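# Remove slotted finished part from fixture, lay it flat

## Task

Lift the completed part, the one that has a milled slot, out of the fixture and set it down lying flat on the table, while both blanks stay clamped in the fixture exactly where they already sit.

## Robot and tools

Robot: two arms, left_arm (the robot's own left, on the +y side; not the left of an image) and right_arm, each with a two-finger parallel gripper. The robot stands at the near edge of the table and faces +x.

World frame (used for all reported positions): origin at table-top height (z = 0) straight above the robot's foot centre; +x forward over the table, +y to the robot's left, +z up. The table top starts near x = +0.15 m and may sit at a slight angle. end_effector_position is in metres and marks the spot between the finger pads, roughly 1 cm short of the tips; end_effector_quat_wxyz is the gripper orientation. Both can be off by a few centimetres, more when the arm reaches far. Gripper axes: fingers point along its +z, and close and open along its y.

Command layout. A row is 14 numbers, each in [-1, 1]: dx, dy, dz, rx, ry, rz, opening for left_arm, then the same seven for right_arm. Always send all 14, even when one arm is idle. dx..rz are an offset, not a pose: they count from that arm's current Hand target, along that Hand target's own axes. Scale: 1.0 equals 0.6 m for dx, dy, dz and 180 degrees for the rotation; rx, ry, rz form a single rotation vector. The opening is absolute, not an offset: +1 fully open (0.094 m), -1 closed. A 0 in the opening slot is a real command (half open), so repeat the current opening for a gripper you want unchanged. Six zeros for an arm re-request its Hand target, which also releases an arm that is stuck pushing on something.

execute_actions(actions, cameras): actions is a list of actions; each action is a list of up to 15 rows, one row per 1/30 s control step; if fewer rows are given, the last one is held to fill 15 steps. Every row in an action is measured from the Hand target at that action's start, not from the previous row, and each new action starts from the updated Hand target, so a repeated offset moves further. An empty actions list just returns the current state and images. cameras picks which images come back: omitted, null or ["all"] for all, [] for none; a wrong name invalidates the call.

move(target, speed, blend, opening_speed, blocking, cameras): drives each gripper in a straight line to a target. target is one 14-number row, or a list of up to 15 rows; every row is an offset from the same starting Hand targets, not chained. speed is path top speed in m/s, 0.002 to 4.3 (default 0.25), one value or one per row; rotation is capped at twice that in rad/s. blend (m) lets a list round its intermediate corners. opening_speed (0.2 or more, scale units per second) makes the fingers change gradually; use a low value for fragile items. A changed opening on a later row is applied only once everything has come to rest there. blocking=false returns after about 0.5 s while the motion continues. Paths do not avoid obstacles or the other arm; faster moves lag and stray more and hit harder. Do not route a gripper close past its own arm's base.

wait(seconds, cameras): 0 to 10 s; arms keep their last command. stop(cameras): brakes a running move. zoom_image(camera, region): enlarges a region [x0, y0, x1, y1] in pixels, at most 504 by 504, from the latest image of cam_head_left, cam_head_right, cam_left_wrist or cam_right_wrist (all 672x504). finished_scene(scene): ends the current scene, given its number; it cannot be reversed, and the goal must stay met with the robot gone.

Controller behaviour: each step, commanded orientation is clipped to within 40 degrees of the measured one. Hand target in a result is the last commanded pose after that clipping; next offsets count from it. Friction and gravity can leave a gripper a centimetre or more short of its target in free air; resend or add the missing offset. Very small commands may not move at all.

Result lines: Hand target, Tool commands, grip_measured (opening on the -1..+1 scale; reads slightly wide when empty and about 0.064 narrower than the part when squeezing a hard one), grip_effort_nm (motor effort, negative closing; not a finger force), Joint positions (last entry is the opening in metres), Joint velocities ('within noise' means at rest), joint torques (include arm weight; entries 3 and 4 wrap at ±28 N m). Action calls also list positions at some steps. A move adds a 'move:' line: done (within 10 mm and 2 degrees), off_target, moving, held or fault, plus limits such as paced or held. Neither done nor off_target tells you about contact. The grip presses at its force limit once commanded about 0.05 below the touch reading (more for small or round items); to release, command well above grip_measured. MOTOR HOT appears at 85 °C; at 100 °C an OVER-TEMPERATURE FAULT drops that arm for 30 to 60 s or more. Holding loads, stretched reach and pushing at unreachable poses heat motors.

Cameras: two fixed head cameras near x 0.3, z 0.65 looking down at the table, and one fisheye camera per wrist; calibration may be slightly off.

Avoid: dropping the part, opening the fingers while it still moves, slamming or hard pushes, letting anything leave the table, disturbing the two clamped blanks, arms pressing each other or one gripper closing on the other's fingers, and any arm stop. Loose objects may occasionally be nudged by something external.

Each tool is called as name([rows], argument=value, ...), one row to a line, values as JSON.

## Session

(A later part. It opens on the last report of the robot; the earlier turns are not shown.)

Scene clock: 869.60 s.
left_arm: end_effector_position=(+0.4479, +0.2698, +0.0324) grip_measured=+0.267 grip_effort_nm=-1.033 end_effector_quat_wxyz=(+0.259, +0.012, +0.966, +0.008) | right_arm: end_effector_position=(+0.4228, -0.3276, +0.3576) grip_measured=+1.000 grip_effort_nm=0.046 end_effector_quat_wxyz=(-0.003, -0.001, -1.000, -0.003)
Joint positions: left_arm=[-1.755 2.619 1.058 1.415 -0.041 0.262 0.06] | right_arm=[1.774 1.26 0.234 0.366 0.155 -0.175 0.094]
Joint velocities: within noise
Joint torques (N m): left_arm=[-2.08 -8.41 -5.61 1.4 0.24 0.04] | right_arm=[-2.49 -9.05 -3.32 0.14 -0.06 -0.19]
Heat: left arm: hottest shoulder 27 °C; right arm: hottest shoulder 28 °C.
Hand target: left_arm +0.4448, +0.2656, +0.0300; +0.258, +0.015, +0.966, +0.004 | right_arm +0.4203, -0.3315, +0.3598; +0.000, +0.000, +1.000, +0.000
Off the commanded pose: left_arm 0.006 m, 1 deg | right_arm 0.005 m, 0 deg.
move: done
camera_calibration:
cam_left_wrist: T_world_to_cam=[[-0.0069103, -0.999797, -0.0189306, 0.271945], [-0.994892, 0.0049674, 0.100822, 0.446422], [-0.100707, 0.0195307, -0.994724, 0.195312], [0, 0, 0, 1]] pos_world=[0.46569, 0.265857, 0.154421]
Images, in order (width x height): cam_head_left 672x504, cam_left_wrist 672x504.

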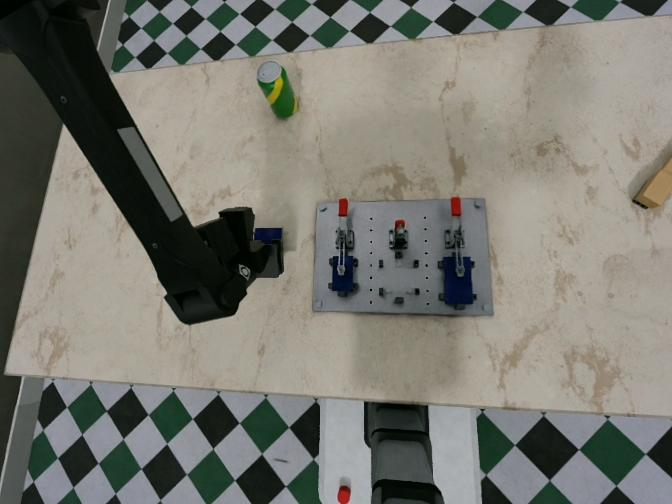

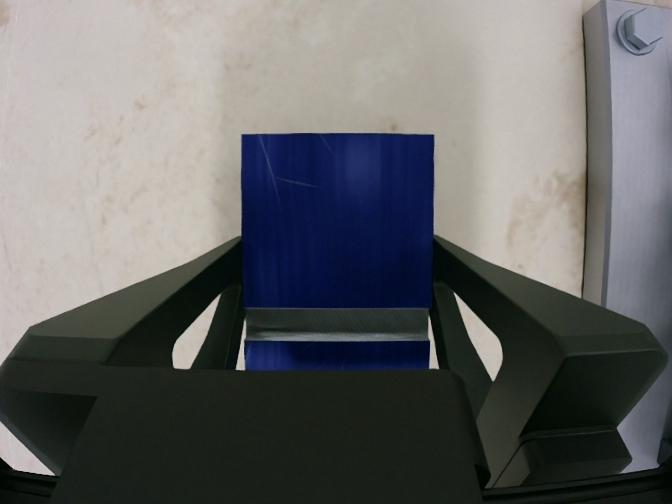

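move([
  [0.0125,0,0.0217,0,0,0,0.1, 0,0,0,0,0,0,1],
], speed=0.05, cameras=["cam_left_wrist"])

Scene clock: 876.37 s.
left_arm: end_effector_position=(+0.4487, +0.2670, +0.0179) grip_measured=+0.267 grip_effort_nm=-1.038 end_effector_quat_wxyz=(+0.260, +0.012, +0.966, +0.005) | right_arm: end_effector_position=(+0.4228, -0.3276, +0.3576) grip_measured=+1.000 grip_effort_nm=0.056 end_effector_quat_wxyz=(-0.003, -0.001, -1.000, -0.003)
Joint positions: left_arm=[-1.755 2.643 1.105 1.392 -0.036 0.262 0.06] | right_arm=[1.774 1.26 0.234 0.366 0.155 -0.175 0.094]
Joint velocities: within noise
Joint torques (N m): left_arm=[-1.73 -8.23 -5.41 1.42 0.24 0.05] | right_arm=[-2.49 -9.05 -3.29 0.14 -0.05 -0.19]
Heat: left arm: hottest shoulder 27 °C; right arm: hottest shoulder 28 °C.
Hand target: left_arm +0.4448, +0.2658, +0.0150; +0.258, +0.015, +0.966, +0.004 | right_arm +0.4203, -0.3315, +0.3598; +0.000, +0.000, +1.000, +0.000
Off the commanded pose: left_arm 0.005 m, 0 deg | right_arm 0.005 m, 0 deg.
move: done
camera_calibration:
cam_left_wrist: T_world_to_cam=[[-0.00937563, -0.999847, -0.0147641, 0.269853], [-0.994993, 0.00785884, 0.0996364, 0.447932], [-0.0995051, 0.0156244, -0.994914, 0.181595], [0, 0, 0, 1]] pos_world=[0.466288, 0.263454, 0.140026]
Images, in order (width x height): cam_left_wrist 672x504.

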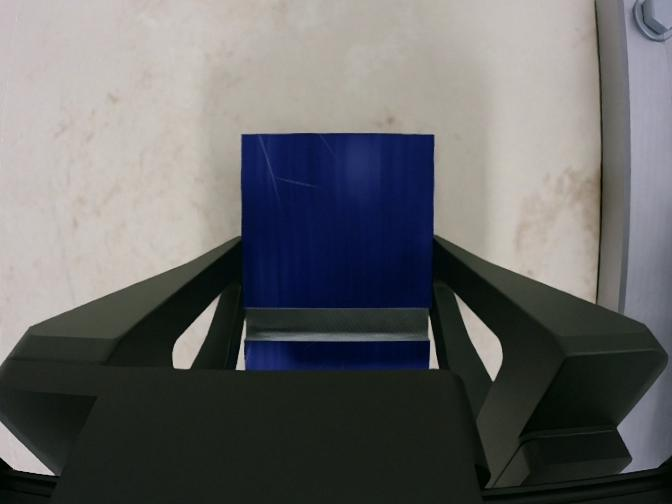

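move([
  [0.0083,0,0.0144,0,0,0,0.1, 0,0,0,0,0,0,1],
], speed=0.04, cameras=["cam_left_wrist"])

Scene clock: 881.20 s.
left_arm: end_effector_position=(+0.4506, +0.2661, +0.0148) grip_measured=+0.267 grip_effort_nm=-1.028 end_effector_quat_wxyz=(+0.262, +0.012, +0.965, +0.003) | right_arm: end_effector_position=(+0.4228, -0.3276, +0.3576) grip_measured=+1.000 grip_effort_nm=0.056 end_effector_quat_wxyz=(-0.003, -0.001, -1.000, -0.003)
Joint positions: left_arm=[-1.755 2.648 1.118 1.388 -0.032 0.261 0.06] | right_arm=[1.774 1.26 0.234 0.366 0.155 -0.175 0.094]
Joint velocities: within noise
Joint torques (N m): left_arm=[-1.49 -7.36 -3.73 0.98 0.18 0.06] | right_arm=[-2.49 -9.05 -3.3 0.14 -0.06 -0.2]
Heat: left arm: hottest shoulder 27 °C; right arm: hottest shoulder 28 °C.
Hand target: left_arm +0.4449, +0.2660, +0.0050; +0.258, +0.015, +0.966, +0.004 | right_arm +0.4203, -0.3315, +0.3598; +0.000, +0.000, +1.000, +0.000
Off the commanded pose: left_arm 0.011 m, 1 deg | right_arm 0.005 m, 0 deg.
move: off_target (left_arm)
camera_calibration:
cam_left_wrist: T_world_to_cam=[[-0.0105882, -0.999878, -0.0114694, 0.269444], [-0.995449, 0.0094536, 0.0948259, 0.45008], [-0.0947059, 0.0124213, -0.995428, 0.177432], [0, 0, 0, 1]] pos_world=[0.467689, 0.262952, 0.137032]
Images, in order (width x height): cam_left_wrist 672x504.

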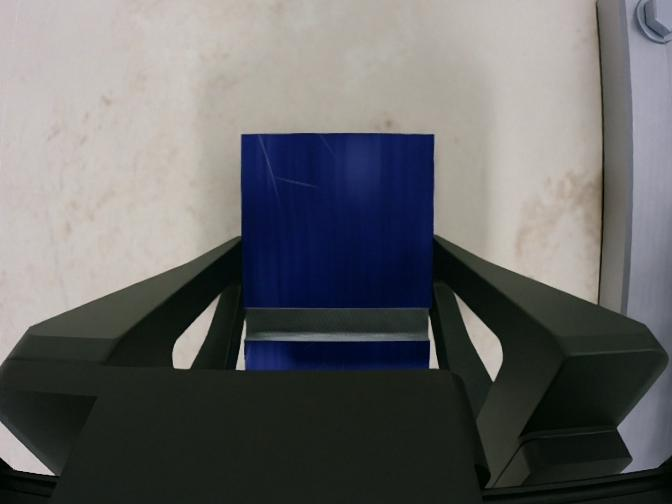

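move([
  [-0.004,0,-0.0069,0,0,0,0.1, 0,0,0,0,0,0,1],
  [-0.004,0,-0.0069,0,0,0,0.55, 0,0,0,0,0,0,1],
], speed=0.05, opening_speed=0.5, cameras=["cam_left_wrist"])

Scene clock: 892.23 s.
left_arm: end_effector_position=(+0.4514, +0.2661, +0.0143) grip_measured=+0.547 grip_effort_nm=0.100 end_effector_quat_wxyz=(+0.264, +0.012, +0.965, +0.004) | right_arm: end_effector_position=(+0.4228, -0.3276, +0.3576) grip_measured=+1.000 grip_effort_nm=0.056 end_effector_quat_wxyz=(-0.003, -0.001, -1.000, -0.003)
Joint positions: left_arm=[-1.755 2.649 1.12 1.389 -0.031 0.261 0.073] | right_arm=[1.774 1.26 0.234 0.366 0.155 -0.175 0.094]
Joint velocities: within noise
Joint torques (N m): left_arm=[-1.73 -8.06 -5.2 1.24 0.11 0.06] | right_arm=[-2.55 -9.05 -3.32 0.14 -0.06 -0.19]
Heat: left arm: hottest shoulder 27 °C; right arm: hottest shoulder 28 °C.
Hand target: left_arm +0.4448, +0.2659, +0.0098; +0.258, +0.015, +0.966, +0.004 | right_arm +0.4203, -0.3315, +0.3598; +0.000, +0.000, +1.000, +0.000
Off the commanded pose: left_arm 0.008 m, 1 deg | right_arm 0.005 m, 0 deg.
move: done
camera_calibration:
cam_left_wrist: T_world_to_cam=[[-0.0104721, -0.999878, -0.0116019, 0.269407], [-0.995667, 0.00935447, 0.0925177, 0.45107], [-0.0923978, 0.0125205, -0.995643, 0.175906], [0, 0, 0, 1]] pos_world=[0.46819, 0.262952, 0.136534]
Images, in order (width x height): cam_left_wrist 672x504.

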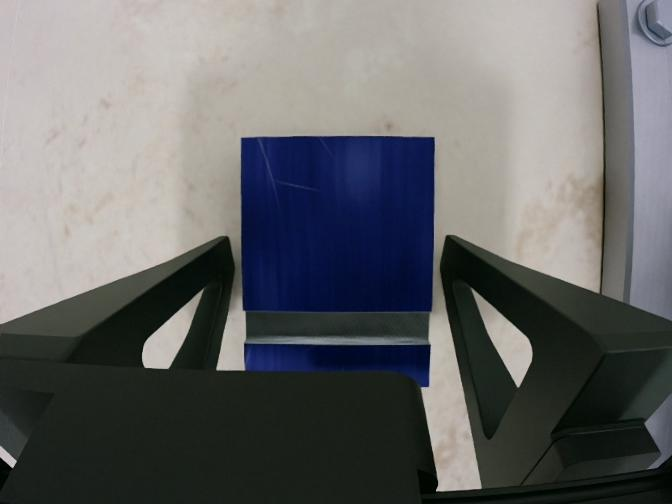

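move([
  [-0.125,0.0039,-0.2165,0,0,0,0.55,0,0,0,0,0,0,1],
  [-0.1953,-0.435,-0.2608,0,0.0556,-0.01,-0.3,0,0,0,0,0,0,1],
], speed=0.25, blend=[0.03,0], cameras=["cam_left_wrist","cam_head_left"])

Scene clock: 919.97 s.
left_arm: end_effector_position=(+0.4500, +0.0074, +0.1953) grip_measured=-0.297 grip_effort_nm=-0.110 end_effector_quat_wxyz=(+0.166, +0.008, +0.986, +0.005) | right_arm: end_effector_position=(+0.4228, -0.3276, +0.3576) grip_measured=+1.000 grip_effort_nm=0.056 end_effector_quat_wxyz=(-0.003, -0.001, -1.000, -0.003)
Joint positions: left_arm=[-2.451 2.356 0.898 1.004 -0.732 -0.043 0.033] | right_arm=[1.774 1.26 0.234 0.366 0.155 -0.175 0.094]
Joint velocities: within noise
Joint torques (N m): left_arm=[-8.64 -13.1 -2.76 0.69 -0.17 -0.09] | right_arm=[-2.49 -9.05 -3.3 0.14 -0.06 -0.2]
Heat: left arm: hottest shoulder 27 °C; right arm: hottest shoulder 28 °C.
Hand target: left_arm +0.4612, +0.0013, +0.1999; +0.173, -0.001, +0.985, +0.001 | right_arm +0.4203, -0.3315, +0.3598; +0.000, +0.000, +1.000, +0.000
Off the commanded pose: left_arm 0.013 m, 1 deg | right_arm 0.005 m, 0 deg.
move: off_target (left_arm); target 2's new opening was sent with left_arm's hand 0.013 m and 1 deg from that target
camera_calibration:
cam_left_wrist: T_world_to_cam=[[-0.00270403, -0.999899, -0.0139583, 0.00983806], [-0.957327, -0.00144548, 0.289002, 0.379793], [-0.288993, 0.0141442, -0.957227, 0.440149], [0, 0, 0, 1]] pos_world=[0.490812, 0.00416051, 0.311699]
Images, in order (width x height): cam_head_left 672x504, cam_left_wrist 672x504.

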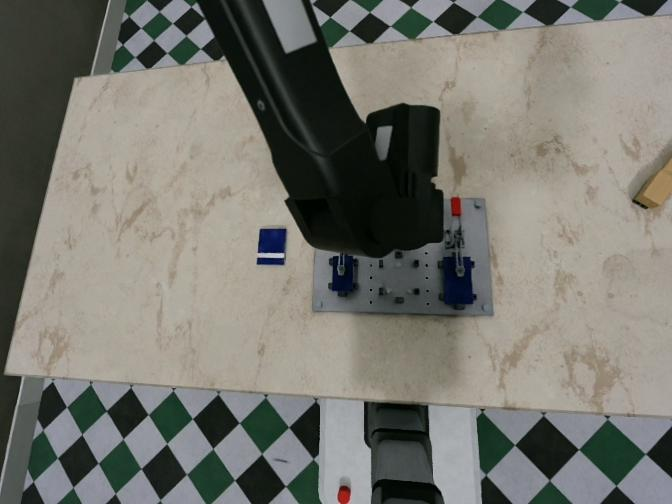

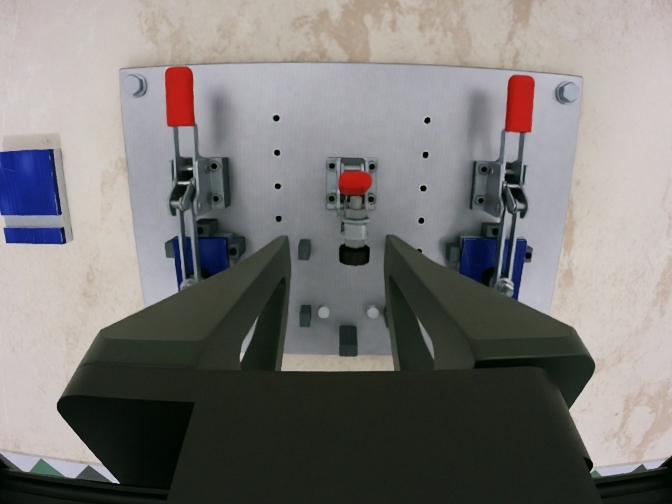

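move([
  [0.0667,0,0.1833,0,0,0,-0.3,0,0,0,0,0,0,1],
], speed=0.15, cameras=["cam_left_wrist"])

Scene clock: 932.23 s.
left_arm: end_effector_position=(+0.4677, -0.0047, +0.0918) grip_measured=-0.298 grip_effort_nm=-0.115 end_effector_quat_wxyz=(+0.180, -0.006, +0.984, -0.005) | right_arm: end_effector_position=(+0.4228, -0.3276, +0.3576) grip_measured=+1.000 grip_effort_nm=0.051 end_effector_quat_wxyz=(-0.003, -0.001, -1.000, -0.003)
Joint positions: left_arm=[-2.334 2.554 1.178 0.999 -0.61 0.009 0.033] | right_arm=[1.774 1.26 0.234 0.366 0.155 -0.175 0.094]
Joint velocities: within noise
Joint torques (N m): left_arm=[-7.24 -10.4 -2.82 0.75 0.11 0.11] | right_arm=[-2.49 -9.05 -3.3 0.16 -0.06 -0.19]
Heat: left arm: hottest shoulder 27 °C; right arm: hottest shoulder 28 °C.
Hand target: left_arm +0.4611, +0.0015, +0.0830; +0.173, -0.001, +0.985, +0.001 | right_arm +0.4203, -0.3315, +0.3598; +0.000, +0.000, +1.000, +0.000
Off the commanded pose: left_arm 0.013 m, 1 deg | right_arm 0.005 m, 0 deg.
move: off_target (left_arm)
camera_calibration:
cam_left_wrist: T_world_to_cam=[[0.0226928, -0.999671, 0.0119288, -0.0179938], [-0.965373, -0.0188093, 0.260196, 0.43299], [-0.259886, -0.0174203, -0.965482, 0.333398], [0, 0, 0, 1]] pos_world=[0.505051, -0.00403573, 0.209442]
Images, in order (width x height): cam_left_wrist 672x504.

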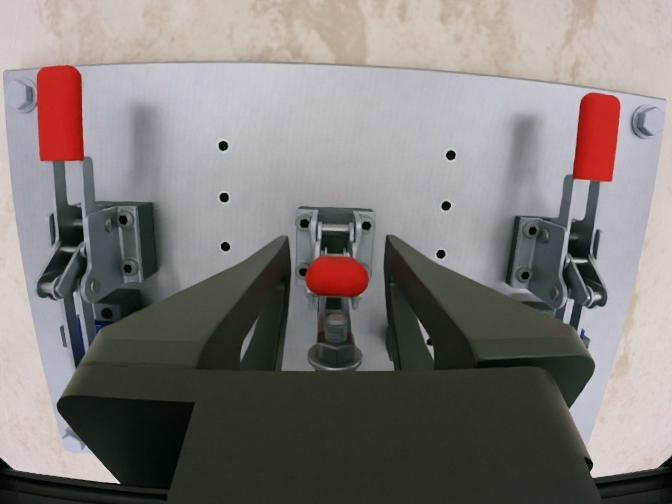

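move([
  [0,0,0,0,0,0,-0.66,0,0,0,0,0,0,1],
  [-0.0465,0,0.0382,0,0.083,0,-0.66,0,0,0,0,0,0,1],
  [-0.0648,0,0.0803,0,0.1667,0,-0.66,0,0,0,0,0,0,1],
  [-0.0573,0,0.1007,0,0.211,0,-0.66,0,0,0,0,0,0,1],
], speed=0.08, opening_speed=1, cameras=["cam_left_wrist","cam_right_wrist"])

Scene clock: 954.03 s.
left_arm: end_effector_position=(+0.5160, -0.0061, +0.0677) grip_measured=-0.647 grip_effort_nm=-1.038 end_effector_quat_wxyz=(-0.163, +0.019, +0.986, -0.003) | right_arm: end_effector_position=(+0.4228, -0.3276, +0.3576) grip_measured=+1.000 grip_effort_nm=0.046 end_effector_quat_wxyz=(-0.003, -0.001, -1.000, -0.003)
Joint positions: left_arm=[-2.27 2.39 1.569 -0.324 -0.451 -0.304 0.017] | right_arm=[1.774 1.26 0.234 0.366 0.155 -0.175 0.094]
Joint velocities: within noise
Joint torques (N m): left_arm=[-6.59 -11.93 2.89 1.17 0.36 -0.02] | right_arm=[-2.49 -9 -3.29 0.16 -0.06 -0.19]
Heat: left arm: hottest shoulder 27 °C; right arm: hottest shoulder 28 °C.
Hand target: left_arm +0.5141, +0.0018, +0.0378; -0.157, -0.001, +0.988, +0.001 | right_arm +0.4203, -0.3315, +0.3598; +0.000, +0.000, +1.000, +0.000
Off the commanded pose: left_arm 0.031 m, 2 deg | right_arm 0.005 m, 0 deg.
move: off_target (left_arm)
camera_calibration:
cam_left_wrist: T_world_to_cam=[[-0.0281281, -0.999592, 0.00488101, 0.00651739], [-0.579087, 0.020275, 0.815014, 0.249113], [-0.81478, 0.0200982, -0.579421, 0.583003], [0, 0, 0, 1]] pos_world=[0.61946, -0.0102533, 0.134742]
cam_right_wrist: T_world_to_cam=[[-0.00505001, -0.999978, 0.00441218, -0.32706], [-0.806698, 0.00668125, 0.590926, 0.134705], [-0.590943, -0.000575115, -0.806713, 0.664163], [0, 0, 0, 1]] pos_world=[0.499497, -0.327571, 0.457632]
Images, in order (width x height): cam_left_wrist 672x504, cam_right_wrist 672x504.

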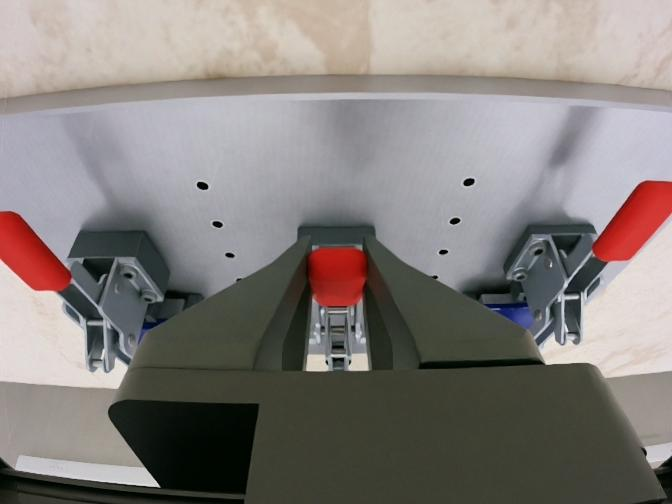

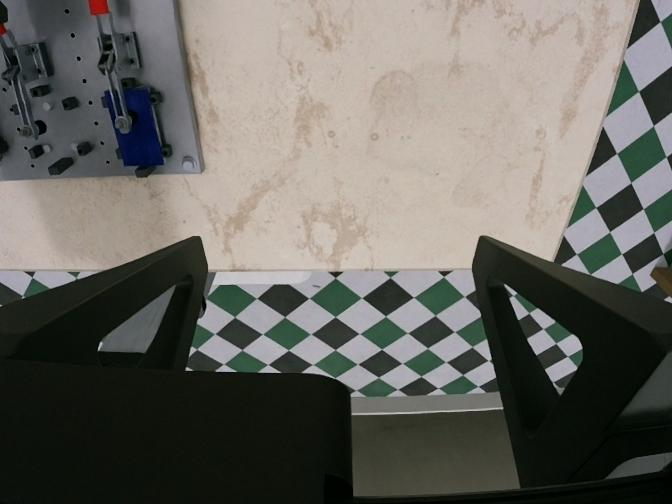

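move([
  [-0.0077,0,0.0238,0,0,0,-0.62,0,0,0,0,0,0,1],
], speed=0.08, cameras=["cam_right_wrist"])

zoom_image(camera="cam_right_wrist", region=[0, 0, 160, 190])

Scene clock: 964.70 s.
left_arm: end_effector_position=(+0.5218, -0.0064, +0.0529) grip_measured=-0.615 grip_effort_nm=-0.261 end_effector_quat_wxyz=(-0.158, +0.012, +0.987, -0.003) | right_arm: end_effector_position=(+0.4228, -0.3276, +0.3576) grip_measured=+1.000 grip_effort_nm=0.051 end_effector_quat_wxyz=(-0.003, -0.001, -1.000, -0.003)
Joint positions: left_arm=[-2.257 2.421 1.613 -0.322 -0.448 -0.302 0.018] | right_arm=[1.774 1.26 0.234 0.366 0.155 -0.175 0.094]
Joint velocities: within noise
Joint torques (N m): left_arm=[-6.71 -11.46 2.91 1.03 0.43 0.07] | right_arm=[-2.49 -9 -3.3 0.16 -0.06 -0.19]
Heat: left arm: hottest shoulder 27 °C; right arm: hottest shoulder 28 °C.
Hand target: left_arm +0.5139, +0.0018, +0.0228; -0.157, -0.001, +0.988, +0.001 | right_arm +0.4203, -0.3315, +0.3598; +0.000, +0.000, +1.000, +0.000
Off the commanded pose: left_arm 0.032 m, 1 deg | right_arm 0.005 m, 0 deg.
move: off_target (left_arm)
camera_calibration:
cam_right_wrist: T_world_to_cam=[[-0.00505001, -0.999978, 0.00441218, -0.32706], [-0.806698, 0.00668125, 0.590926, 0.134705], [-0.590943, -0.000575115, -0.806713, 0.664163], [0, 0, 0, 1]] pos_world=[0.499497, -0.327571, 0.457632]
Images, in order (width x height): cam_right_wrist 672x504.

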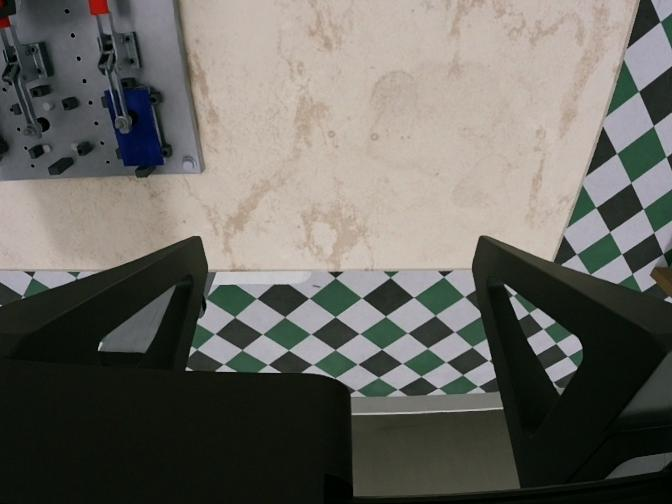

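Scaled by 2.653 from the camera's 672x504 image, which has a finer 960x720 frame.

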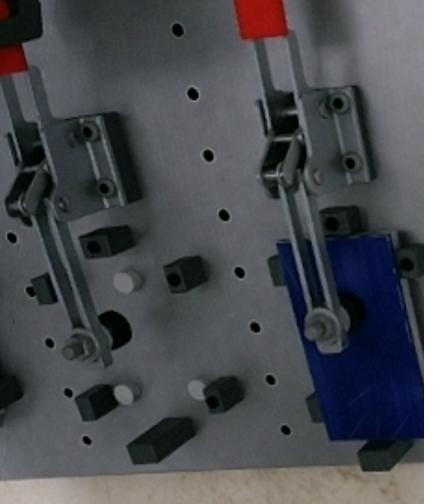

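move([
  [0.0457,0,-0.0838,0,-0.0337,0,-0.64,0,0,0,0,0,0,1],
  [0.0887,0,-0.0915,0,-0.1004,0,-0.64,0,0,0,0,0,0,1],
  [0.126,0,-0.0804,0,-0.167,0,-0.64,0,0,0,0,0,0,1],
  [0.1548,0,-0.0585,0,-0.2226,0,-0.64,0,0,0,0,0,0,1],
], speed=0.1, cameras=["cam_left_wrist","cam_right_wrist"])

Scene clock: 992.87 s.
left_arm: end_effector_position=(+0.4920, -0.0040, +0.0862) grip_measured=-0.639 grip_effort_nm=-0.999 end_effector_quat_wxyz=(+0.227, -0.007, +0.974, -0.002) | right_arm: end_effector_position=(+0.4228, -0.3276, +0.3576) grip_measured=+1.000 grip_effort_nm=0.051 end_effector_quat_wxyz=(-0.003, -0.001, -1.000, -0.003)
Joint positions: left_arm=[-2.318 2.583 1.223 1.102 -0.596 0.081 0.017] | right_arm=[1.774 1.26 0.234 0.366 0.155 -0.175 0.094]
Joint velocities: within noise
Joint torques (N m): left_arm=[-8.88 -8.12 -7.94 1.51 -0.85 -0.38] | right_arm=[-2.55 -9.05 -3.32 0.13 -0.06 -0.19]
Heat: left arm: hottest shoulder 27 °C; right arm: hottest shoulder 28 °C.
Hand target: left_arm +0.4366, +0.0016, +0.0849; +0.191, -0.001, +0.982, +0.001 | right_arm +0.4203, -0.3315, +0.3598; +0.000, +0.000, +1.000, +0.000
Off the commanded pose: left_arm 0.056 m, 4 deg | right_arm 0.005 m, 0 deg.
move: off_target (left_arm)
camera_calibration:
cam_left_wrist: T_world_to_cam=[[0.0240918, -0.999677, 0.00809871, -0.0180845], [-0.985656, -0.0223987, 0.167274, 0.475883], [-0.167039, -0.0120125, -0.985877, 0.290358], [0, 0, 0, 1]] pos_world=[0.517994, -0.00393155, 0.206801]
cam_right_wrist: T_world_to_cam=[[-0.00505001, -0.999978, 0.00441218, -0.32706], [-0.806698, 0.00668125, 0.590926, 0.134705], [-0.590943, -0.000575115, -0.806713, 0.664163], [0, 0, 0, 1]] pos_world=[0.499497, -0.327571, 0.457632]
Images, in order (width x height): cam_left_wrist 672x504, cam_right_wrist 672x504.

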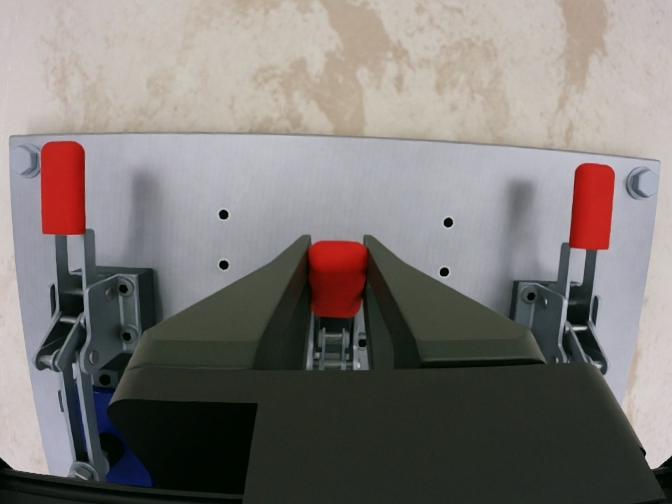

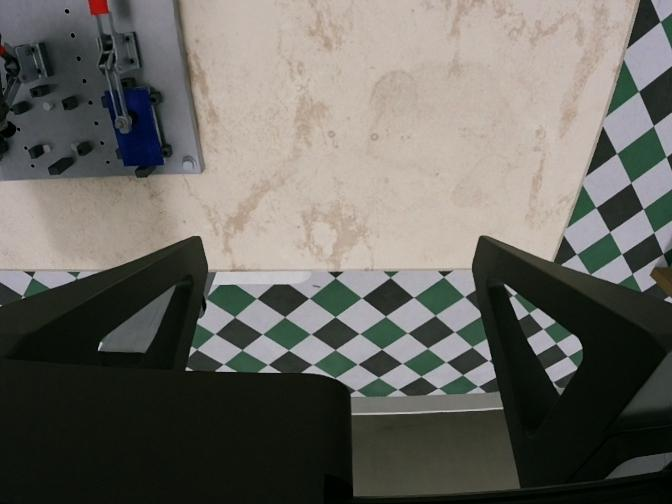

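move([
  [0,0,0,0,-0.03,0,-0.61,0,0,0,0,0,0,1],
], speed=0.1, opening_speed=0.3, cameras=["cam_left_wrist"])

Scene clock: 1011.10 s.
left_arm: end_effector_position=(+0.4804, -0.0038, +0.0901) grip_measured=-0.607 grip_effort_nm=-0.173 end_effector_quat_wxyz=(+0.265, -0.012, +0.964, -0.004) | right_arm: end_effector_position=(+0.4228, -0.3276, +0.3576) grip_measured=+1.000 grip_effort_nm=0.056 end_effector_quat_wxyz=(-0.003, -0.001, -1.000, -0.003)
Joint positions: left_arm=[-2.324 2.644 1.223 1.257 -0.592 0.123 0.018] | right_arm=[1.774 1.26 0.234 0.366 0.155 -0.175 0.094]
Joint velocities: within noise
Joint torques (N m): left_arm=[-8.53 -7.36 -6.42 1.52 -0.61 -0.16] | right_arm=[-2.37 -9.05 -3.29 0.13 -0.06 -0.19]
Heat: left arm: hottest shoulder 27 °C; right arm: hottest shoulder 28 °C.
Hand target: left_arm +0.4367, +0.0015, +0.0849; +0.237, -0.001, +0.971, +0.001 | right_arm +0.4203, -0.3315, +0.3598; +0.000, +0.000, +1.000, +0.000
Off the commanded pose: left_arm 0.044 m, 4 deg | right_arm 0.005 m, 0 deg.
move: off_target (left_arm)
camera_calibration:
cam_left_wrist: T_world_to_cam=[[0.032554, -0.999359, 0.0148654, -0.0223535], [-0.995551, -0.031107, 0.0889397, 0.475531], [-0.0884203, -0.0176946, -0.995926, 0.255463], [0, 0, 0, 1]] pos_world=[0.496732, -0.00302654, 0.212461]
Images, in order (width x height): cam_left_wrist 672x504.

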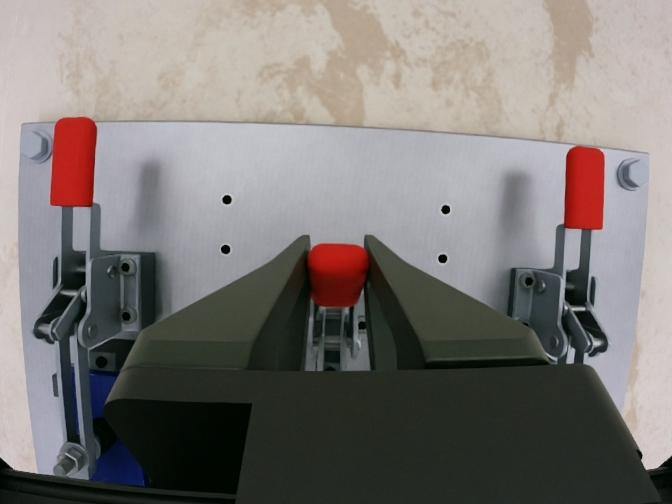

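move([
  [0,0,0,0,0,0,-0.7,0,0,0,0,0,0,1],
  [0,0,0,0,-0.075,0,-0.7,0,0,0,0,0,0,1],
], speed=0.1, opening_speed=1, cameras=["cam_left_wrist"])

Scene clock: 1051.37 s.
left_arm: end_effector_position=(+0.4720, -0.0052, +0.0912) grip_measured=-0.642 grip_effort_nm=-1.033 end_effector_quat_wxyz=(+0.355, -0.008, +0.935, -0.002) | right_arm: end_effector_position=(+0.4228, -0.3276, +0.3576) grip_measured=+1.000 grip_effort_nm=0.056 end_effector_quat_wxyz=(-0.003, -0.001, -1.000, -0.003)
Joint positions: left_arm=[-2.32 2.78 1.295 1.541 -0.551 0.25 0.017] | right_arm=[1.774 1.26 0.234 0.366 0.155 -0.175 0.094]
Joint velocities: within noise
Joint torques (N m): left_arm=[-8 -6.12 -5.46 2.28 -0.13 -0.05] | right_arm=[-2.55 -9.11 -3.29 0.14 -0.06 -0.19]
Heat: left arm: hottest shoulder 26 °C; right arm: hottest shoulder 28 °C.
Hand target: left_arm +0.4367, +0.0015, +0.0850; +0.350, +0.000, +0.937, +0.001 | right_arm +0.4203, -0.3315, +0.3598; +0.000, +0.000, +1.000, +0.000
Off the commanded pose: left_arm 0.036 m, 1 deg | right_arm 0.005 m, 0 deg.
joint sent to its limit (left arm) — joint 4 (wrist pitch), upper limit. The joint targets still meet the commanded pose.
move: off_target (left_arm)
camera_calibration:
cam_left_wrist: T_world_to_cam=[[0.0245464, -0.999603, 0.0138092, -0.0196058], [-0.994746, -0.0257957, -0.0990658, 0.483839], [0.0993827, -0.0113049, -0.994985, 0.167033], [0, 0, 0, 1]] pos_world=[0.465178, -0.0052288, 0.214398]
Images, in order (width x height): cam_left_wrist 672x504.

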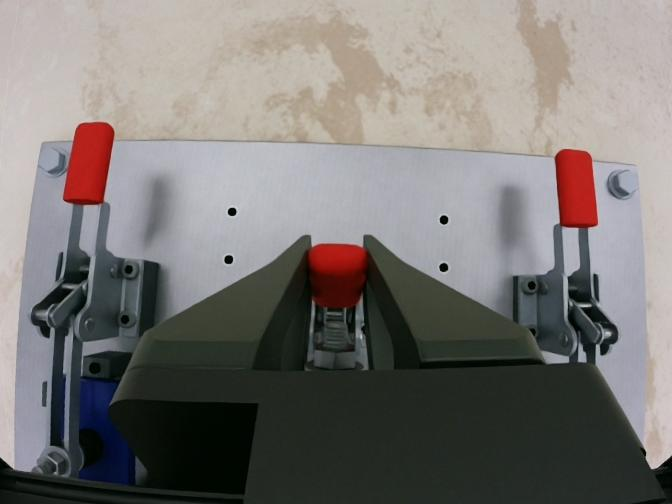

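move([
  [0.0378,0,-0.0328,0,0,0,-0.61,0,0,0,0,0,0,1],
], speed=0.1, opening_speed=0.5, cameras=["cam_left_wrist"])

Scene clock: 1063.90 s.
left_arm: end_effector_position=(+0.4663, -0.0039, +0.0904) grip_measured=-0.608 grip_effort_nm=-0.125 end_effector_quat_wxyz=(+0.355, -0.011, +0.935, -0.002) | right_arm: end_effector_position=(+0.4228, -0.3276, +0.3576) grip_measured=+1.000 grip_effort_nm=0.051 end_effector_quat_wxyz=(-0.003, -0.001, -1.000, -0.003)
Joint positions: left_arm=[-2.319 2.792 1.295 1.553 -0.553 0.246 0.018] | right_arm=[1.774 1.26 0.234 0.366 0.155 -0.175 0.094]
Joint velocities: within noise
Joint torques (N m): left_arm=[-8.64 -4.54 -7.57 1.84 -0.88 -0.28] | right_arm=[-2.49 -9.05 -3.29 0.14 -0.06 -0.2]
Heat: left arm: hottest shoulder 26 °C; right arm: hottest shoulder 28 °C.
Hand target: left_arm +0.4065, +0.0017, +0.0849; +0.350, +0.000, +0.937, +0.001 | right_arm +0.4203, -0.3315, +0.3598; +0.000, +0.000, +1.000, +0.000
Off the commanded pose: left_arm 0.060 m, 1 deg | right_arm 0.005 m, 0 deg.
joint sent to its limit (left arm) — joint 4 (wrist pitch), upper limit. The joint targets are off in orientation, not in position.
move: off_target (left_arm)
camera_calibration:
cam_left_wrist: T_world_to_cam=[[0.0294574, -0.999455, 0.0149065, -0.0204423], [-0.994563, -0.0307969, -0.0994801, 0.478118], [0.0998849, -0.011895, -0.994928, 0.166576], [0, 0, 0, 1]] pos_world=[0.459482, -0.00372518, 0.213599]
Images, in order (width x height): cam_left_wrist 672x504.

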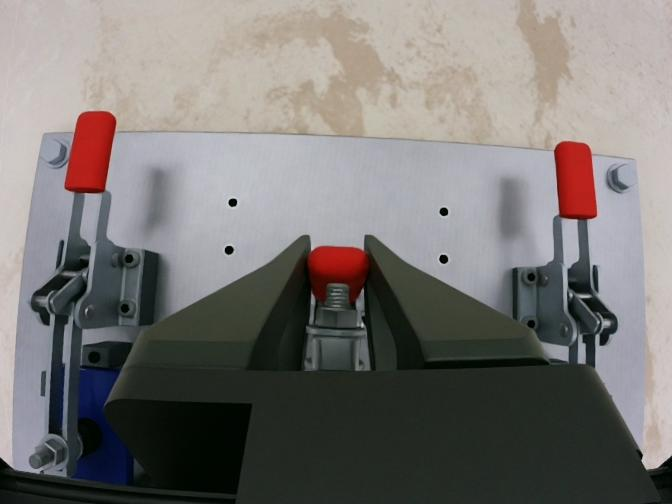

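move([
  [-0.0678,0,0.063,0,0.033,0,-0.7,0,0,0,0,0,0,1],
  [-0.111,0,0.1218,0,0.172,0,-0.7,0,0,0,0,0,0,1],
  [-0.0998,0,0.1783,0,0.311,0,-0.7,0,0,0,0,0,0,1],
  [-0.0693,0,0.2035,0,0.3667,0,-0.7,0,0,0,0,0,0,1],
], speed=0.1, opening_speed=1.5, cameras=["cam_left_wrist"])

Scene clock: 1099.63 s.
left_arm: end_effector_position=(+0.5219, -0.0065, +0.0541) grip_measured=-0.643 grip_effort_nm=-1.033 end_effector_quat_wxyz=(-0.224, +0.019, +0.974, -0.001) | right_arm: end_effector_position=(+0.4228, -0.3276, +0.3576) grip_measured=+1.000 grip_effort_nm=0.051 end_effector_quat_wxyz=(-0.003, -0.001, -1.000, -0.003)
Joint positions: left_arm=[-2.249 2.448 1.729 -0.548 -0.405 -0.339 0.017] | right_arm=[1.774 1.26 0.234 0.366 0.155 -0.175 0.094]
Joint velocities: within noise
Joint torques (N m): left_arm=[-6.53 -11.93 3.79 1.22 0.46 0.04] | right_arm=[-2.49 -9 -3.32 0.14 -0.06 -0.2]
Heat: left arm: hottest shoulder 26 °C; right arm: hottest shoulder 28 °C.
Hand target: left_arm +0.5180, +0.0018, +0.0199; -0.217, -0.001, +0.976, +0.001 | right_arm +0.4203, -0.3315, +0.3598; +0.000, +0.000, +1.000, +0.000
Off the commanded pose: left_arm 0.036 m, 2 deg | right_arm 0.005 m, 0 deg.
move: off_target (left_arm)
camera_calibration:
cam_left_wrist: T_world_to_cam=[[-0.027901, -0.999608, 0.00246609, 0.00635022], [-0.473215, 0.0153814, 0.880813, 0.204815], [-0.880505, 0.0234086, -0.473459, 0.608589], [0, 0, 0, 1]] pos_world=[0.632964, -0.0110488, 0.107723]
Images, in order (width x height): cam_left_wrist 672x504.

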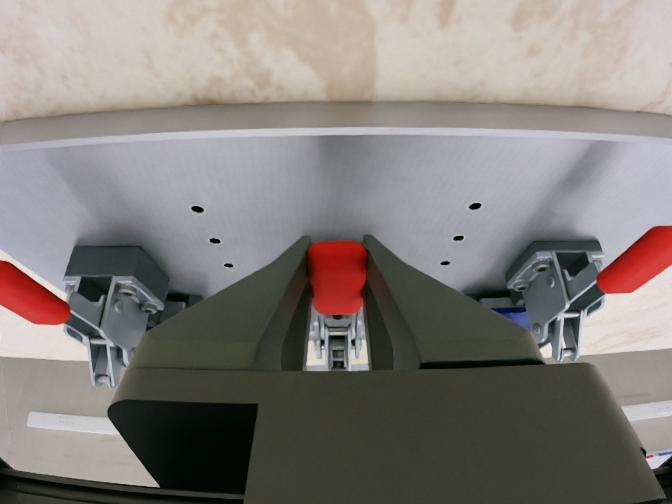

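move([
  [0.0828,0,-0.0947,0,-0.056,0,-0.7,0,0,0,0,0,0,1],
  [0.1397,0,-0.09,0,-0.167,0,-0.7,0,0,0,0,0,0,1],
  [0.1968,0,-0.0553,0,-0.278,0,-0.7,0,0,0,0,0,0,1],
  [0.2313,0,-0.0068,0,-0.35,0,-0.7,0,0,0,0,0,0,1],
  [0.2313,0,-0.0068,0,-0.35,0,-0.61,0,0,0,0,0,0,1],
], speed=0.12, opening_speed=1, cameras=["cam_left_wrist"])

Scene clock: 1128.97 s.
left_arm: end_effector_position=(+0.4649, -0.0047, +0.0911) grip_measured=-0.608 grip_effort_nm=-0.129 end_effector_quat_wxyz=(+0.352, -0.016, +0.936, +0.001) | right_arm: end_effector_position=(+0.4228, -0.3276, +0.3576) grip_measured=+1.000 grip_effort_nm=0.056 end_effector_quat_wxyz=(-0.003, -0.001, -1.000, -0.003)
Joint positions: left_arm=[-2.325 2.791 1.294 1.548 -0.569 0.236 0.018] | right_arm=[1.774 1.26 0.234 0.366 0.155 -0.175 0.094]
Joint velocities: within noise
Joint torques (N m): left_arm=[-8.59 -3.08 -7.61 2.07 -0.65 -0.27] | right_arm=[-2.49 -8.94 -3.29 0.13 -0.06 -0.19]
Heat: left arm: hottest shoulder 26 °C; right arm: hottest shoulder 28 °C.
Hand target: left_arm +0.3941, +0.0014, +0.0825; +0.325, +0.000, +0.946, +0.001 | right_arm +0.4203, -0.3315, +0.3598; +0.000, +0.000, +1.000, +0.000
Off the commanded pose: left_arm 0.072 m, 4 deg | right_arm 0.005 m, 0 deg.
joint sent to its limit (left arm) — joint 4 (wrist pitch), upper limit. The joint targets are off in position, not in orientation.
move: off_target (left_arm); target 5's new opening was sent with left_arm's hand 0.072 m and 4 deg from that target
camera_calibration:
cam_left_wrist: T_world_to_cam=[[0.0416349, -0.999045, 0.0132819, -0.0267671], [-0.994816, -0.0426858, -0.0923023, 0.476187], [0.092781, -0.00937006, -0.995642, 0.170727], [0, 0, 0, 1]] pos_world=[0.458992, -0.00481539, 0.214292]
Images, in order (width x height): cam_left_wrist 672x504.

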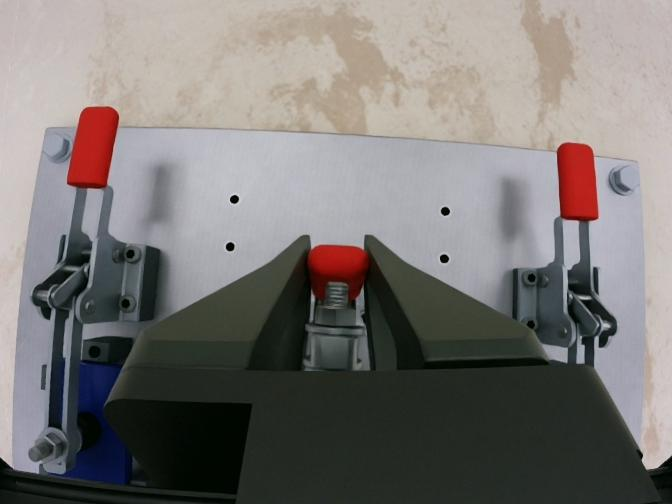

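move([
  [-0.0887,0,0.0679,0,0,0,-0.3,0,0,0,0,0,0,1],
  [-0.1565,0,-0.063,0,0,0,-0.3,0,0,0,0,0,0,1],
  [-0.0312,0,-0.0972,0,0.044,0,0.72,0,0,0,0,0,0,1],
], speed=0.2, blend=[0,0.03,0], cameras=["cam_left_wrist","cam_head_left"])

Scene clock: 1150.80 s.
left_arm: end_effector_position=(+0.3845, +0.0085, +0.1332) grip_measured=+0.717 grip_effort_nm=0.105 end_effector_quat_wxyz=(+0.267, -0.009, +0.964, +0.010) | right_arm: end_effector_position=(+0.4228, -0.3276, +0.3576) grip_measured=+1.000 grip_effort_nm=0.051 end_effector_quat_wxyz=(-0.003, -0.001, -1.000, -0.003)
Joint positions: left_arm=[-2.403 2.759 1.077 1.516 -0.695 0.125 0.081] | right_arm=[1.774 1.26 0.234 0.366 0.155 -0.175 0.094]
Joint velocities: within noise
Joint torques (N m): left_arm=[-9.35 -8.29 -6.19 1.05 -0.09 -0.09] | right_arm=[-2.49 -9.11 -3.3 0.13 -0.06 -0.19]
Heat: left arm: hottest shoulder 26 °C; right arm: hottest shoulder 28 °C.
Hand target: left_arm +0.3729, +0.0013, +0.1400; +0.259, -0.001, +0.966, +0.001 | right_arm +0.4203, -0.3315, +0.3598; +0.000, +0.000, +1.000, +0.000
Off the commanded pose: left_arm 0.015 m, 2 deg | right_arm 0.005 m, 0 deg.
move: off_target (left_arm); target 3's new opening was sent with left_arm's hand 0.015 m and 2 deg from that target
camera_calibration:
cam_left_wrist: T_world_to_cam=[[0.0336483, -0.999347, -0.01314, -0.00423925], [-0.995751, -0.034649, 0.0853169, 0.377234], [-0.0857165, 0.0102134, -0.996267, 0.288856], [0, 0, 0, 1]] pos_world=[0.400534, 0.00588412, 0.255537]
Images, in order (width x height): cam_head_left 672x504, cam_left_wrist 672x504.

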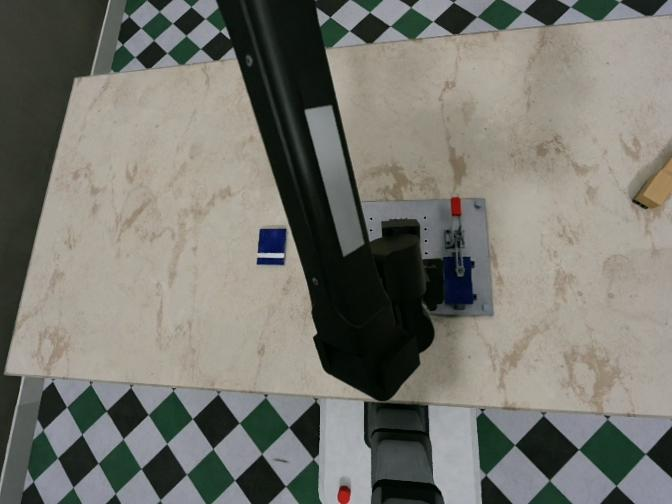

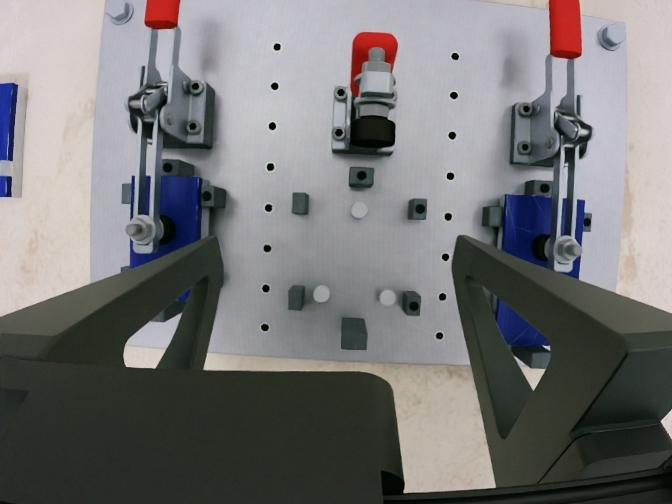

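finished_scene(scene=1)

The scene is finished: the task was done.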